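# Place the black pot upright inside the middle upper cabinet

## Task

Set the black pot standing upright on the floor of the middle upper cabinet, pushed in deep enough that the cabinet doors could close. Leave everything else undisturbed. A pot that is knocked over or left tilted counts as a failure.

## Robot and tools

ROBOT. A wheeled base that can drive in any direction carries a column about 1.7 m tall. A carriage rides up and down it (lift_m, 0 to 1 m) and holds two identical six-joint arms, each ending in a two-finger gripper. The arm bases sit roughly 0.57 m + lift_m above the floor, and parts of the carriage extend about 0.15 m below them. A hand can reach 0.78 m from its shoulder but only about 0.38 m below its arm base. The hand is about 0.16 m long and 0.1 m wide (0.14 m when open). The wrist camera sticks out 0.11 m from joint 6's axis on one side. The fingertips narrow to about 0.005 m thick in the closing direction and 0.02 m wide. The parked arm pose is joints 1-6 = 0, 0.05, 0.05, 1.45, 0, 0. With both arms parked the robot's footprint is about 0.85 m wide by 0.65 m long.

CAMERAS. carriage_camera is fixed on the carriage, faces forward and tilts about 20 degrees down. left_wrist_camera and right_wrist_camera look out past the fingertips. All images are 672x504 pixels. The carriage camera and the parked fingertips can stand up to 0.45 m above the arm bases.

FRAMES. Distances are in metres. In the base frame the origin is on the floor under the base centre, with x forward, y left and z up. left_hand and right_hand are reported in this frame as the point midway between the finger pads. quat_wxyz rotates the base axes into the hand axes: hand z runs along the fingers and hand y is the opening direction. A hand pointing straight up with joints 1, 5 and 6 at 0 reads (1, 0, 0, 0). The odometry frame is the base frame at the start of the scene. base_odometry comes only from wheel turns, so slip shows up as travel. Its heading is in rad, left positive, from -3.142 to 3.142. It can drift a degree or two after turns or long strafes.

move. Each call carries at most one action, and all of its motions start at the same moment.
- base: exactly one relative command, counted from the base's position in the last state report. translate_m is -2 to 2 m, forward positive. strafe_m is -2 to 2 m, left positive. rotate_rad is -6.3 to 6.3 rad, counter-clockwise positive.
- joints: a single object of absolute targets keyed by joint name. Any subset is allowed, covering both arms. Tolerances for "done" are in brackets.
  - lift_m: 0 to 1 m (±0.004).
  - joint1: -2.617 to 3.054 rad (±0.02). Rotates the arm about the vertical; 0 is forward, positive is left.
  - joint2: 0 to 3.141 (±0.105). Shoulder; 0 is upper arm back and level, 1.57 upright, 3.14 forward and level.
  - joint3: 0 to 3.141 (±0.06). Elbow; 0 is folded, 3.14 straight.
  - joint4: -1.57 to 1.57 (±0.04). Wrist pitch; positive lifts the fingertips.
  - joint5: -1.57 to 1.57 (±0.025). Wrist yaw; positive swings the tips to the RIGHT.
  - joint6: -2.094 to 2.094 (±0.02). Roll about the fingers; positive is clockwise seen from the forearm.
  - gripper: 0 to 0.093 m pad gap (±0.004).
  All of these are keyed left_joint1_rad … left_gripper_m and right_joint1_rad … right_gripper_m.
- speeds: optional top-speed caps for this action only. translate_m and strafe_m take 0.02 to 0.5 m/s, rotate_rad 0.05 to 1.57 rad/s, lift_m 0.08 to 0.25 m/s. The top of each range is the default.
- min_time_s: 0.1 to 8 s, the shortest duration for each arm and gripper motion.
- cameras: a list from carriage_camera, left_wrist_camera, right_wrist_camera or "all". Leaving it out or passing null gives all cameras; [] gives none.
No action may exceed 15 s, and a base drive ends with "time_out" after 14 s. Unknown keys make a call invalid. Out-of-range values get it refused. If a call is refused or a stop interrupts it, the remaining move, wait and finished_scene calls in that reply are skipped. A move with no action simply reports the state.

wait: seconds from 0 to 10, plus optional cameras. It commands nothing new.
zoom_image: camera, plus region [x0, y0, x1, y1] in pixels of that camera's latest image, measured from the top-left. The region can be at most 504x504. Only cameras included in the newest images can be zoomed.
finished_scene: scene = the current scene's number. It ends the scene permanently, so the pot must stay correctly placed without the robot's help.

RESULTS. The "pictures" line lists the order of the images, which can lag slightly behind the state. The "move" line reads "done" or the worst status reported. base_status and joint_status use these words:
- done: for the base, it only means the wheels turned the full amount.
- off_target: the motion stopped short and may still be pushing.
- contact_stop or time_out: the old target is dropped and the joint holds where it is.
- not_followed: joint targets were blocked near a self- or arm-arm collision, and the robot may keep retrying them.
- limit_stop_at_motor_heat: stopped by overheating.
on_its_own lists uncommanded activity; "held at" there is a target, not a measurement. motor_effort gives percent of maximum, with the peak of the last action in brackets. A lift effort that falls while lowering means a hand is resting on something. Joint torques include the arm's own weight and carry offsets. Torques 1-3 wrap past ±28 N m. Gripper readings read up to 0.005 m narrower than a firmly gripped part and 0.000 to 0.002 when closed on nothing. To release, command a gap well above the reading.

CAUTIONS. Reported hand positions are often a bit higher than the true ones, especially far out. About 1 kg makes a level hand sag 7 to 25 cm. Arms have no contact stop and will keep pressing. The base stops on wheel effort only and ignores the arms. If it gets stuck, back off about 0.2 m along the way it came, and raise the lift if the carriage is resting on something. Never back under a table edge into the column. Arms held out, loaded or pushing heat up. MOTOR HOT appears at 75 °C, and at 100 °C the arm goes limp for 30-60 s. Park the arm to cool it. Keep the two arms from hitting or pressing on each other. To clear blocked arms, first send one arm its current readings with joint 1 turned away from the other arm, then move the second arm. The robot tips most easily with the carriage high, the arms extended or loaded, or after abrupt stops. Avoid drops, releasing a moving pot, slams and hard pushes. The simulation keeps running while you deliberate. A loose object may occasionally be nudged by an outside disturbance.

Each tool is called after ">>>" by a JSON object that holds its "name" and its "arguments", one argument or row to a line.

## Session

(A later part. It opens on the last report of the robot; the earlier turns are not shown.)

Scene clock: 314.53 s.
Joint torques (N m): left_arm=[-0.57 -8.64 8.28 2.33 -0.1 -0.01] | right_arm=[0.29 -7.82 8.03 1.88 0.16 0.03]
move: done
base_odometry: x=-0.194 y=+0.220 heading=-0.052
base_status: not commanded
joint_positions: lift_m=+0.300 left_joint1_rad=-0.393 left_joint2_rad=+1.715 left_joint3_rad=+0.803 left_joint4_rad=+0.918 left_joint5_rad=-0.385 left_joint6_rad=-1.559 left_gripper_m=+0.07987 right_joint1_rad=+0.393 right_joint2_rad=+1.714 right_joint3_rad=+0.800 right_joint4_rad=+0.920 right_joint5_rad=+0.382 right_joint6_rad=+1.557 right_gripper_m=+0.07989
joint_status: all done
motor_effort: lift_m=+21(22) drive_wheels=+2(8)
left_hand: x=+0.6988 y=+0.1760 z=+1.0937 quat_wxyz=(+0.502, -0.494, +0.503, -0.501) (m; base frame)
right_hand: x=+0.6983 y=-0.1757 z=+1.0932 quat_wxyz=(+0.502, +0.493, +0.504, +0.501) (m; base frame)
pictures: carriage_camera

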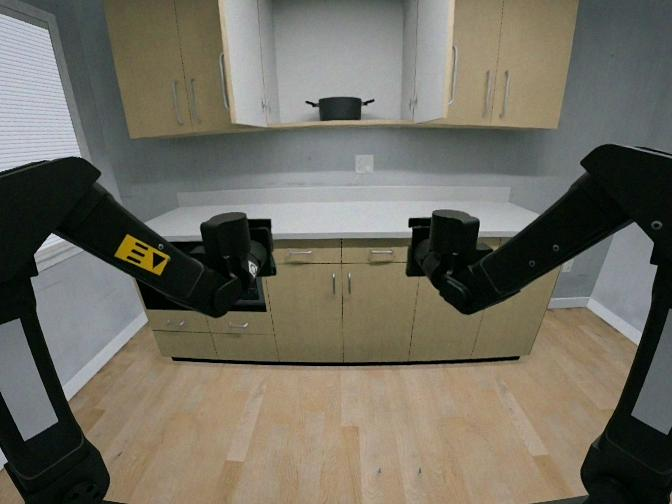

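>>> {"name": "move", "arguments": {
  "joints": {"left_joint1_rad": 0, "left_joint2_rad": 0.05, "left_joint3_rad": 0.05, "left_joint4_rad": 1.45, "left_joint5_rad": 0, "left_joint6_rad": 0, "left_gripper_m": 0.0, "right_joint1_rad": 0, "right_joint2_rad": 0.05, "right_joint3_rad": 0.05, "right_joint4_rad": 1.45, "right_joint5_rad": 0, "right_joint6_rad": 0, "right_gripper_m": 0.0},
  "min_time_s": 3,
  "cameras": []
}}

>>> {"name": "wait", "arguments": {
  "seconds": 10,
  "cameras": []
}}

>>> {"name": "wait", "arguments": {
  "seconds": 10,
  "cameras": []
}}

>>> {"name": "wait", "arguments": {
  "seconds": 10,
  "cameras": []
}}

>>> {"name": "wait", "arguments": {
  "seconds": 10,
  "cameras": []
}}

>>> {"name": "wait", "arguments": {
  "seconds": 10,
  "cameras": []
}}

>>> {"name": "wait", "arguments": {
  "seconds": 10,
  "cameras": []
}}

>>> {"name": "wait", "arguments": {
  "seconds": 10,
  "cameras": []
}}

>>> {"name": "wait", "arguments": {
  "seconds": 10,
  "cameras": []
}}

>>> {"name": "wait", "arguments": {
  "seconds": 10,
  "cameras": []
}}

>>> {"name": "wait", "arguments": {
  "seconds": 10,
  "cameras": []
}}

>>> {"name": "wait", "arguments": {
  "seconds": 10,
  "cameras": []
}}

>>> {"name": "wait", "arguments": {
  "seconds": 10,
  "cameras": []
}}

>>> {"name": "wait", "arguments": {
  "seconds": 10,
  "cameras": []
}}

>>> {"name": "wait", "arguments": {
  "seconds": 10,
  "cameras": []
}}

>>> {"name": "wait", "arguments": {
  "seconds": 10,
  "cameras": []
}}

>>> {"name": "wait", "arguments": {
  "seconds": 10,
  "cameras": []
}}

>>> {"name": "wait", "arguments": {
  "seconds": 10,
  "cameras": []
}}

>>> {"name": "wait", "arguments": {
  "seconds": 10,
  "cameras": ["carriage_camera"]
}}

Scene clock: 320.33 s.
Joint torques (N m): left_arm=[0.53 3.62 4.52 0.03 0.16 0.19] | right_arm=[-0.64 3.73 4.34 -0.13 -0.21 -0.15]
move: done
base_odometry: x=-0.194 y=+0.220 heading=-0.052
base_status: not commanded
joint_positions: lift_m=+0.300 left_joint1_rad=-0.006 left_joint2_rad=+0.055 left_joint3_rad=+0.054 left_joint4_rad=+1.435 left_joint5_rad=-0.013 left_joint6_rad=-0.013 left_gripper_m=+0.00020 right_joint1_rad=+0.006 right_joint2_rad=+0.055 right_joint3_rad=+0.057 right_joint4_rad=+1.440 right_joint5_rad=+0.016 right_joint6_rad=+0.014 right_gripper_m=+0.00021
joint_status: all done
motor_effort: lift_m=+21(21) drive_wheels=+2(4)
left_hand: x=+0.2576 y=+0.3055 z=+1.3056 quat_wxyz=(+0.998, -0.007, +0.068, -0.009) (m; base frame)
right_hand: x=+0.2555 y=-0.3059 z=+1.3068 quat_wxyz=(+0.998, +0.008, +0.064, +0.010) (m; base frame)
pictures: none
No camera images: "cameras" was empty.

Scene clock: 330.33 s.
Joint torques (N m): left_arm=[0.54 3.62 4.55 0.02 0.16 0.16] | right_arm=[-0.55 3.69 4.31 -0.17 -0.22 -0.15]
base_odometry: x=-0.194 y=+0.220 heading=-0.052
base_status: not commanded
joint_positions: lift_m=+0.300 left_joint1_rad=-0.006 left_joint2_rad=+0.055 left_joint3_rad=+0.053 left_joint4_rad=+1.437 left_joint5_rad=-0.012 left_joint6_rad=-0.011 left_gripper_m=+0.00019 right_joint1_rad=+0.006 right_joint2_rad=+0.055 right_joint3_rad=+0.057 right_joint4_rad=+1.442 right_joint5_rad=+0.015 right_joint6_rad=+0.013 right_gripper_m=+0.00021
joint_status: all done
motor_effort: lift_m=+21(21) drive_wheels=+2(4)
left_hand: x=+0.2574 y=+0.3053 z=+1.3056 quat_wxyz=(+0.998, -0.006, +0.068, -0.008) (m; base frame)
right_hand: x=+0.2552 y=-0.3058 z=+1.3067 quat_wxyz=(+0.998, +0.008, +0.064, +0.009) (m; base frame)
wait: 10.00 s; at rest by 0.27 s
pictures: none
No camera images: "cameras" was empty.

Scene clock: 340.33 s.
Joint torques (N m): left_arm=[0.55 3.58 4.53 0.01 0.16 0.15] | right_arm=[-0.58 3.63 4.41 -0.16 -0.19 -0.16]
base_odometry: x=-0.194 y=+0.220 heading=-0.052
base_status: not commanded
joint_positions: lift_m=+0.300 left_joint1_rad=-0.006 left_joint2_rad=+0.055 left_joint3_rad=+0.053 left_joint4_rad=+1.437 left_joint5_rad=-0.012 left_joint6_rad=-0.011 left_gripper_m=+0.00019 right_joint1_rad=+0.006 right_joint2_rad=+0.055 right_joint3_rad=+0.057 right_joint4_rad=+1.443 right_joint5_rad=+0.014 right_joint6_rad=+0.013 right_gripper_m=+0.00021
joint_status: all done
motor_effort: lift_m=+21(21) drive_wheels=+2(4)
left_hand: x=+0.2573 y=+0.3053 z=+1.3056 quat_wxyz=(+0.998, -0.006, +0.067, -0.008) (m; base frame)
right_hand: x=+0.2550 y=-0.3057 z=+1.3068 quat_wxyz=(+0.998, +0.007, +0.063, +0.009) (m; base frame)
wait: 10.00 s; at rest by 0.27 s
pictures: none
No camera images: "cameras" was empty.

Scene clock: 350.33 s.
Joint torques (N m): left_arm=[0.49 3.69 4.52 0 0.16 0.15] | right_arm=[-0.57 3.73 4.31 -0.14 -0.21 -0.15]
base_odometry: x=-0.194 y=+0.220 heading=-0.052
base_status: not commanded
joint_positions: lift_m=+0.300 left_joint1_rad=-0.006 left_joint2_rad=+0.055 left_joint3_rad=+0.053 left_joint4_rad=+1.437 left_joint5_rad=-0.012 left_joint6_rad=-0.011 left_gripper_m=+0.00019 right_joint1_rad=+0.006 right_joint2_rad=+0.055 right_joint3_rad=+0.057 right_joint4_rad=+1.443 right_joint5_rad=+0.014 right_joint6_rad=+0.013 right_gripper_m=+0.00021
joint_status: all done
motor_effort: lift_m=+21(21) drive_wheels=+2(4)
left_hand: x=+0.2573 y=+0.3053 z=+1.3056 quat_wxyz=(+0.998, -0.006, +0.067, -0.008) (m; base frame)
right_hand: x=+0.2550 y=-0.3057 z=+1.3068 quat_wxyz=(+0.998, +0.007, +0.063, +0.009) (m; base frame)
wait: 10.00 s; at rest by 0.27 s
pictures: none
No camera images: "cameras" was empty.

Scene clock: 360.33 s.
Joint torques (N m): left_arm=[0.49 3.58 4.53 0.01 0.16 0.15] | right_arm=[-0.59 3.75 4.3 -0.15 -0.21 -0.17]
base_odometry: x=-0.194 y=+0.220 heading=-0.052
base_status: not commanded
joint_positions: lift_m=+0.300 left_joint1_rad=-0.006 left_joint2_rad=+0.055 left_joint3_rad=+0.053 left_joint4_rad=+1.437 left_joint5_rad=-0.012 left_joint6_rad=-0.011 left_gripper_m=+0.00019 right_joint1_rad=+0.006 right_joint2_rad=+0.055 right_joint3_rad=+0.057 right_joint4_rad=+1.443 right_joint5_rad=+0.014 right_joint6_rad=+0.013 right_gripper_m=+0.00021
joint_status: all done
motor_effort: lift_m=+21(21) drive_wheels=+3(4)
left_hand: x=+0.2573 y=+0.3052 z=+1.3056 quat_wxyz=(+0.998, -0.006, +0.067, -0.008) (m; base frame)
right_hand: x=+0.2550 y=-0.3057 z=+1.3068 quat_wxyz=(+0.998, +0.007, +0.063, +0.009) (m; base frame)
wait: 10.00 s; at rest by 0.27 s
pictures: none
No camera images: "cameras" was empty.

Scene clock: 370.33 s.
Joint torques (N m): left_arm=[0.51 3.55 4.59 0.01 0.16 0.14] | right_arm=[-0.5 3.69 4.41 -0.17 -0.19 -0.16]
base_odometry: x=-0.194 y=+0.220 heading=-0.052
base_status: not commanded
joint_positions: lift_m=+0.300 left_joint1_rad=-0.006 left_joint2_rad=+0.055 left_joint3_rad=+0.053 left_joint4_rad=+1.437 left_joint5_rad=-0.012 left_joint6_rad=-0.011 left_gripper_m=+0.00019 right_joint1_rad=+0.006 right_joint2_rad=+0.055 right_joint3_rad=+0.057 right_joint4_rad=+1.443 right_joint5_rad=+0.014 right_joint6_rad=+0.013 right_gripper_m=+0.00021
joint_status: all done
motor_effort: lift_m=+21(21) drive_wheels=+2(4)
left_hand: x=+0.2573 y=+0.3052 z=+1.3056 quat_wxyz=(+0.998, -0.006, +0.067, -0.008) (m; base frame)
right_hand: x=+0.2550 y=-0.3057 z=+1.3068 quat_wxyz=(+0.998, +0.007, +0.063, +0.009) (m; base frame)
wait: 10.00 s; at rest by 0.27 s
pictures: none
No camera images: "cameras" was empty.

Scene clock: 380.33 s.
Joint torques (N m): left_arm=[0.57 3.6 4.51 0.02 0.16 0.13] | right_arm=[-0.51 3.77 4.36 -0.16 -0.21 -0.14]
base_odometry: x=-0.194 y=+0.220 heading=-0.052
base_status: not commanded
joint_positions: lift_m=+0.300 left_joint1_rad=-0.006 left_joint2_rad=+0.055 left_joint3_rad=+0.053 left_joint4_rad=+1.437 left_joint5_rad=-0.012 left_joint6_rad=-0.011 left_gripper_m=+0.00019 right_joint1_rad=+0.006 right_joint2_rad=+0.055 right_joint3_rad=+0.057 right_joint4_rad=+1.443 right_joint5_rad=+0.014 right_joint6_rad=+0.013 right_gripper_m=+0.00021
joint_status: all done
motor_effort: lift_m=+21(21) drive_wheels=+1(4)
left_hand: x=+0.2573 y=+0.3052 z=+1.3056 quat_wxyz=(+0.998, -0.006, +0.067, -0.008) (m; base frame)
right_hand: x=+0.2550 y=-0.3057 z=+1.3068 quat_wxyz=(+0.998, +0.007, +0.063, +0.009) (m; base frame)
wait: 10.00 s; at rest by 0.27 s
pictures: none
No camera images: "cameras" was empty.

Scene clock: 390.33 s.
Joint torques (N m): left_arm=[0.57 3.62 4.57 0 0.15 0.15] | right_arm=[-0.55 3.74 4.34 -0.15 -0.2 -0.16]
base_odometry: x=-0.194 y=+0.220 heading=-0.052
base_status: not commanded
joint_positions: lift_m=+0.300 left_joint1_rad=-0.006 left_joint2_rad=+0.055 left_joint3_rad=+0.053 left_joint4_rad=+1.437 left_joint5_rad=-0.012 left_joint6_rad=-0.011 left_gripper_m=+0.00019 right_joint1_rad=+0.006 right_joint2_rad=+0.055 right_joint3_rad=+0.057 right_joint4_rad=+1.443 right_joint5_rad=+0.014 right_joint6_rad=+0.013 right_gripper_m=+0.00021
joint_status: all done
motor_effort: lift_m=+21(21) drive_wheels=+3(4)
left_hand: x=+0.2573 y=+0.3052 z=+1.3056 quat_wxyz=(+0.998, -0.006, +0.067, -0.008) (m; base frame)
right_hand: x=+0.2550 y=-0.3057 z=+1.3068 quat_wxyz=(+0.998, +0.007, +0.063, +0.009) (m; base frame)
wait: 10.00 s; at rest by 0.27 s
pictures: none
No camera images: "cameras" was empty.

Scene clock: 400.33 s.
Joint torques (N m): left_arm=[0.47 3.67 4.53 0 0.14 0.14] | right_arm=[-0.47 3.78 4.4 -0.15 -0.19 -0.15]
base_odometry: x=-0.194 y=+0.220 heading=-0.052
base_status: not commanded
joint_positions: lift_m=+0.300 left_joint1_rad=-0.006 left_joint2_rad=+0.055 left_joint3_rad=+0.053 left_joint4_rad=+1.437 left_joint5_rad=-0.012 left_joint6_rad=-0.011 left_gripper_m=+0.00019 right_joint1_rad=+0.006 right_joint2_rad=+0.055 right_joint3_rad=+0.057 right_joint4_rad=+1.443 right_joint5_rad=+0.014 right_joint6_rad=+0.013 right_gripper_m=+0.00021
joint_status: all done
motor_effort: lift_m=+21(21) drive_wheels=+2(4)
left_hand: x=+0.2573 y=+0.3052 z=+1.3056 quat_wxyz=(+0.998, -0.006, +0.067, -0.008) (m; base frame)
right_hand: x=+0.2550 y=-0.3057 z=+1.3068 quat_wxyz=(+0.998, +0.007, +0.063, +0.009) (m; base frame)
wait: 10.00 s; at rest by 0.27 s
pictures: none
No camera images: "cameras" was empty.

Scene clock: 410.33 s.
Joint torques (N m): left_arm=[0.53 3.58 4.59 -0.01 0.15 0.15] | right_arm=[-0.57 3.66 4.36 -0.17 -0.22 -0.15]
base_odometry: x=-0.194 y=+0.220 heading=-0.052
base_status: not commanded
joint_positions: lift_m=+0.300 left_joint1_rad=-0.006 left_joint2_rad=+0.055 left_joint3_rad=+0.053 left_joint4_rad=+1.437 left_joint5_rad=-0.012 left_joint6_rad=-0.011 left_gripper_m=+0.00019 right_joint1_rad=+0.006 right_joint2_rad=+0.055 right_joint3_rad=+0.057 right_joint4_rad=+1.443 right_joint5_rad=+0.014 right_joint6_rad=+0.013 right_gripper_m=+0.00021
joint_status: all done
motor_effort: lift_m=+21(21) drive_wheels=+2(4)
left_hand: x=+0.2573 y=+0.3052 z=+1.3056 quat_wxyz=(+0.998, -0.006, +0.067, -0.008) (m; base frame)
right_hand: x=+0.2550 y=-0.3057 z=+1.3068 quat_wxyz=(+0.998, +0.007, +0.063, +0.009) (m; base frame)
wait: 10.00 s; at rest by 0.27 s
pictures: none
No camera images: "cameras" was empty.

Scene clock: 420.33 s.
Joint torques (N m): left_arm=[0.55 3.6 4.53 0 0.14 0.15] | right_arm=[-0.55 3.75 4.3 -0.16 -0.19 -0.14]
base_odometry: x=-0.194 y=+0.220 heading=-0.052
base_status: not commanded
joint_positions: lift_m=+0.300 left_joint1_rad=-0.006 left_joint2_rad=+0.055 left_joint3_rad=+0.053 left_joint4_rad=+1.437 left_joint5_rad=-0.012 left_joint6_rad=-0.011 left_gripper_m=+0.00019 right_joint1_rad=+0.006 right_joint2_rad=+0.055 right_joint3_rad=+0.057 right_joint4_rad=+1.443 right_joint5_rad=+0.014 right_joint6_rad=+0.013 right_gripper_m=+0.00021
joint_status: all done
motor_effort: lift_m=+21(21) drive_wheels=+3(4)
left_hand: x=+0.2573 y=+0.3052 z=+1.3056 quat_wxyz=(+0.998, -0.006, +0.067, -0.008) (m; base frame)
right_hand: x=+0.2550 y=-0.3057 z=+1.3068 quat_wxyz=(+0.998, +0.007, +0.063, +0.009) (m; base frame)
wait: 10.00 s; at rest by 0.27 s
pictures: none
No camera images: "cameras" was empty.

Scene clock: 430.33 s.
Joint torques (N m): left_arm=[0.55 3.62 4.49 0.03 0.15 0.14] | right_arm=[-0.69 3.77 4.36 -0.16 -0.2 -0.17]
base_odometry: x=-0.194 y=+0.220 heading=-0.052
base_status: not commanded
joint_positions: lift_m=+0.300 left_joint1_rad=-0.006 left_joint2_rad=+0.055 left_joint3_rad=+0.053 left_joint4_rad=+1.437 left_joint5_rad=-0.012 left_joint6_rad=-0.011 left_gripper_m=+0.00019 right_joint1_rad=+0.006 right_joint2_rad=+0.055 right_joint3_rad=+0.057 right_joint4_rad=+1.443 right_joint5_rad=+0.014 right_joint6_rad=+0.013 right_gripper_m=+0.00021
joint_status: all done
motor_effort: lift_m=+21(21) drive_wheels=+2(4)
left_hand: x=+0.2573 y=+0.3052 z=+1.3056 quat_wxyz=(+0.998, -0.006, +0.067, -0.008) (m; base frame)
right_hand: x=+0.2550 y=-0.3057 z=+1.3068 quat_wxyz=(+0.998, +0.007, +0.063, +0.009) (m; base frame)
wait: 10.00 s; at rest by 0.27 s
pictures: none
No camera images: "cameras" was empty.

Scene clock: 440.33 s.
Joint torques (N m): left_arm=[0.5 3.62 4.53 0 0.15 0.13] | right_arm=[-0.5 3.66 4.33 -0.15 -0.19 -0.14]
base_odometry: x=-0.194 y=+0.220 heading=-0.052
base_status: not commanded
joint_positions: lift_m=+0.300 left_joint1_rad=-0.006 left_joint2_rad=+0.055 left_joint3_rad=+0.053 left_joint4_rad=+1.437 left_joint5_rad=-0.012 left_joint6_rad=-0.011 left_gripper_m=+0.00019 right_joint1_rad=+0.006 right_joint2_rad=+0.055 right_joint3_rad=+0.057 right_joint4_rad=+1.443 right_joint5_rad=+0.014 right_joint6_rad=+0.013 right_gripper_m=+0.00021
joint_status: all done
motor_effort: lift_m=+21(21) drive_wheels=+2(4)
left_hand: x=+0.2573 y=+0.3052 z=+1.3056 quat_wxyz=(+0.998, -0.006, +0.067, -0.008) (m; base frame)
right_hand: x=+0.2550 y=-0.3057 z=+1.3068 quat_wxyz=(+0.998, +0.007, +0.063, +0.009) (m; base frame)
wait: 10.00 s; at rest by 0.27 s
pictures: none
No camera images: "cameras" was empty.

Scene clock: 450.33 s.
Joint torques (N m): left_arm=[0.58 3.6 4.51 0.01 0.15 0.14] | right_arm=[-0.55 3.77 4.41 -0.18 -0.22 -0.13]
base_odometry: x=-0.194 y=+0.220 heading=-0.052
base_status: not commanded
joint_positions: lift_m=+0.300 left_joint1_rad=-0.006 left_joint2_rad=+0.055 left_joint3_rad=+0.053 left_joint4_rad=+1.437 left_joint5_rad=-0.012 left_joint6_rad=-0.011 left_gripper_m=+0.00019 right_joint1_rad=+0.006 right_joint2_rad=+0.055 right_joint3_rad=+0.057 right_joint4_rad=+1.443 right_joint5_rad=+0.014 right_joint6_rad=+0.013 right_gripper_m=+0.00021
joint_status: all done
motor_effort: lift_m=+21(21) drive_wheels=+3(4)
left_hand: x=+0.2573 y=+0.3052 z=+1.3056 quat_wxyz=(+0.998, -0.006, +0.067, -0.008) (m; base frame)
right_hand: x=+0.2550 y=-0.3057 z=+1.3068 quat_wxyz=(+0.998, +0.007, +0.063, +0.009) (m; base frame)
wait: 10.00 s; at rest by 0.27 s
pictures: none
No camera images: "cameras" was empty.

Scene clock: 460.33 s.
Joint torques (N m): left_arm=[0.54 3.62 4.46 0 0.15 0.16] | right_arm=[-0.61 3.75 4.36 -0.15 -0.2 -0.12]
base_odometry: x=-0.194 y=+0.220 heading=-0.052
base_status: not commanded
joint_positions: lift_m=+0.300 left_joint1_rad=-0.006 left_joint2_rad=+0.055 left_joint3_rad=+0.053 left_joint4_rad=+1.437 left_joint5_rad=-0.012 left_joint6_rad=-0.011 left_gripper_m=+0.00019 right_joint1_rad=+0.006 right_joint2_rad=+0.055 right_joint3_rad=+0.057 right_joint4_rad=+1.443 right_joint5_rad=+0.014 right_joint6_rad=+0.013 right_gripper_m=+0.00021
joint_status: all done
motor_effort: lift_m=+21(21) drive_wheels=+2(4)
left_hand: x=+0.2573 y=+0.3052 z=+1.3056 quat_wxyz=(+0.998, -0.006, +0.067, -0.008) (m; base frame)
right_hand: x=+0.2550 y=-0.3057 z=+1.3068 quat_wxyz=(+0.998, +0.007, +0.063, +0.009) (m; base frame)
wait: 10.00 s; at rest by 0.27 s
pictures: none
No camera images: "cameras" was empty.

Scene clock: 470.33 s.
Joint torques (N m): left_arm=[0.53 3.6 4.56 0.01 0.15 0.14] | right_arm=[-0.61 3.7 4.36 -0.15 -0.22 -0.16]
base_odometry: x=-0.194 y=+0.220 heading=-0.052
base_status: not commanded
joint_positions: lift_m=+0.300 left_joint1_rad=-0.006 left_joint2_rad=+0.055 left_joint3_rad=+0.053 left_joint4_rad=+1.437 left_joint5_rad=-0.012 left_joint6_rad=-0.011 left_gripper_m=+0.00019 right_joint1_rad=+0.006 right_joint2_rad=+0.055 right_joint3_rad=+0.057 right_joint4_rad=+1.443 right_joint5_rad=+0.014 right_joint6_rad=+0.013 right_gripper_m=+0.00021
joint_status: all done
motor_effort: lift_m=+21(21) drive_wheels=+2(4)
left_hand: x=+0.2573 y=+0.3052 z=+1.3056 quat_wxyz=(+0.998, -0.006, +0.067, -0.008) (m; base frame)
right_hand: x=+0.2550 y=-0.3057 z=+1.3068 quat_wxyz=(+0.998, +0.007, +0.063, +0.009) (m; base frame)
wait: 10.00 s; at rest by 0.27 s
pictures: none
No camera images: "cameras" was empty.

Scene clock: 480.33 s.
Joint torques (N m): left_arm=[0.53 3.63 4.52 0.01 0.16 0.15] | right_arm=[-0.54 3.81 4.36 -0.14 -0.19 -0.16]
base_odometry: x=-0.194 y=+0.220 heading=-0.052
base_status: not commanded
joint_positions: lift_m=+0.300 left_joint1_rad=-0.006 left_joint2_rad=+0.055 left_joint3_rad=+0.053 left_joint4_rad=+1.437 left_joint5_rad=-0.012 left_joint6_rad=-0.011 left_gripper_m=+0.00019 right_joint1_rad=+0.006 right_joint2_rad=+0.055 right_joint3_rad=+0.057 right_joint4_rad=+1.443 right_joint5_rad=+0.014 right_joint6_rad=+0.013 right_gripper_m=+0.00021
joint_status: all done
motor_effort: lift_m=+21(21) drive_wheels=+2(4)
left_hand: x=+0.2573 y=+0.3052 z=+1.3056 quat_wxyz=(+0.998, -0.006, +0.067, -0.008) (m; base frame)
right_hand: x=+0.2550 y=-0.3057 z=+1.3068 quat_wxyz=(+0.998, +0.007, +0.063, +0.009) (m; base frame)
wait: 10.00 s; at rest by 0.27 s
pictures: none
No camera images: "cameras" was empty.

Scene clock: 490.33 s.
Joint torques (N m): left_arm=[0.51 3.63 4.49 0 0.14 0.14] | right_arm=[-0.53 3.82 4.29 -0.19 -0.19 -0.16]
base_odometry: x=-0.194 y=+0.220 heading=-0.052
base_status: not commanded
joint_positions: lift_m=+0.300 left_joint1_rad=-0.006 left_joint2_rad=+0.055 left_joint3_rad=+0.053 left_joint4_rad=+1.437 left_joint5_rad=-0.012 left_joint6_rad=-0.011 left_gripper_m=+0.00019 right_joint1_rad=+0.006 right_joint2_rad=+0.055 right_joint3_rad=+0.057 right_joint4_rad=+1.443 right_joint5_rad=+0.014 right_joint6_rad=+0.013 right_gripper_m=+0.00021
joint_status: all done
motor_effort: lift_m=+21(21) drive_wheels=+1(4)
left_hand: x=+0.2573 y=+0.3052 z=+1.3056 quat_wxyz=(+0.998, -0.006, +0.067, -0.008) (m; base frame)
right_hand: x=+0.2550 y=-0.3057 z=+1.3068 quat_wxyz=(+0.998, +0.007, +0.063, +0.009) (m; base frame)
wait: 10.00 s; at rest by 0.27 s
pictures: none
No camera images: "cameras" was empty.

Scene clock: 500.33 s.
Joint torques (N m): left_arm=[0.53 3.66 4.6 0 0.16 0.14] | right_arm=[-0.62 3.79 4.36 -0.16 -0.17 -0.16]
base_odometry: x=-0.194 y=+0.220 heading=-0.052
base_status: not commanded
joint_positions: lift_m=+0.300 left_joint1_rad=-0.006 left_joint2_rad=+0.055 left_joint3_rad=+0.053 left_joint4_rad=+1.437 left_joint5_rad=-0.012 left_joint6_rad=-0.011 left_gripper_m=+0.00019 right_joint1_rad=+0.006 right_joint2_rad=+0.055 right_joint3_rad=+0.057 right_joint4_rad=+1.443 right_joint5_rad=+0.014 right_joint6_rad=+0.013 right_gripper_m=+0.00021
joint_status: all done
motor_effort: lift_m=+21(21) drive_wheels=+2(4)
left_hand: x=+0.2573 y=+0.3052 z=+1.3056 quat_wxyz=(+0.998, -0.006, +0.067, -0.008) (m; base frame)
right_hand: x=+0.2550 y=-0.3057 z=+1.3068 quat_wxyz=(+0.998, +0.007, +0.063, +0.009) (m; base frame)
wait: 10.00 s; at rest by 0.27 s
pictures: carriage_camera

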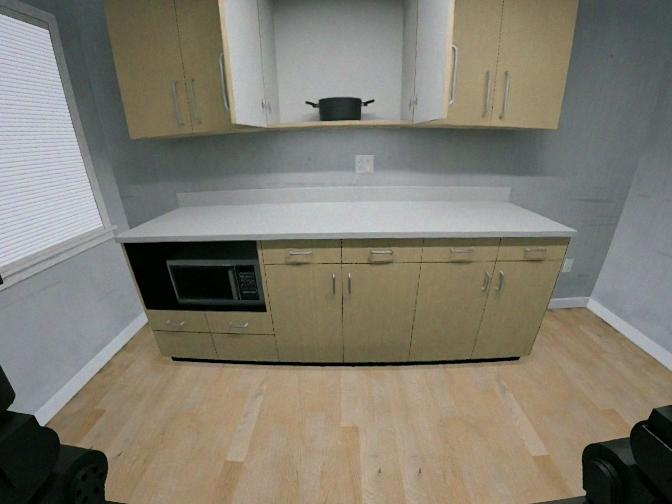

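>>> {"name": "finished_scene", "arguments": {
  "scene": 1
}}

The scene is finished: the task was done.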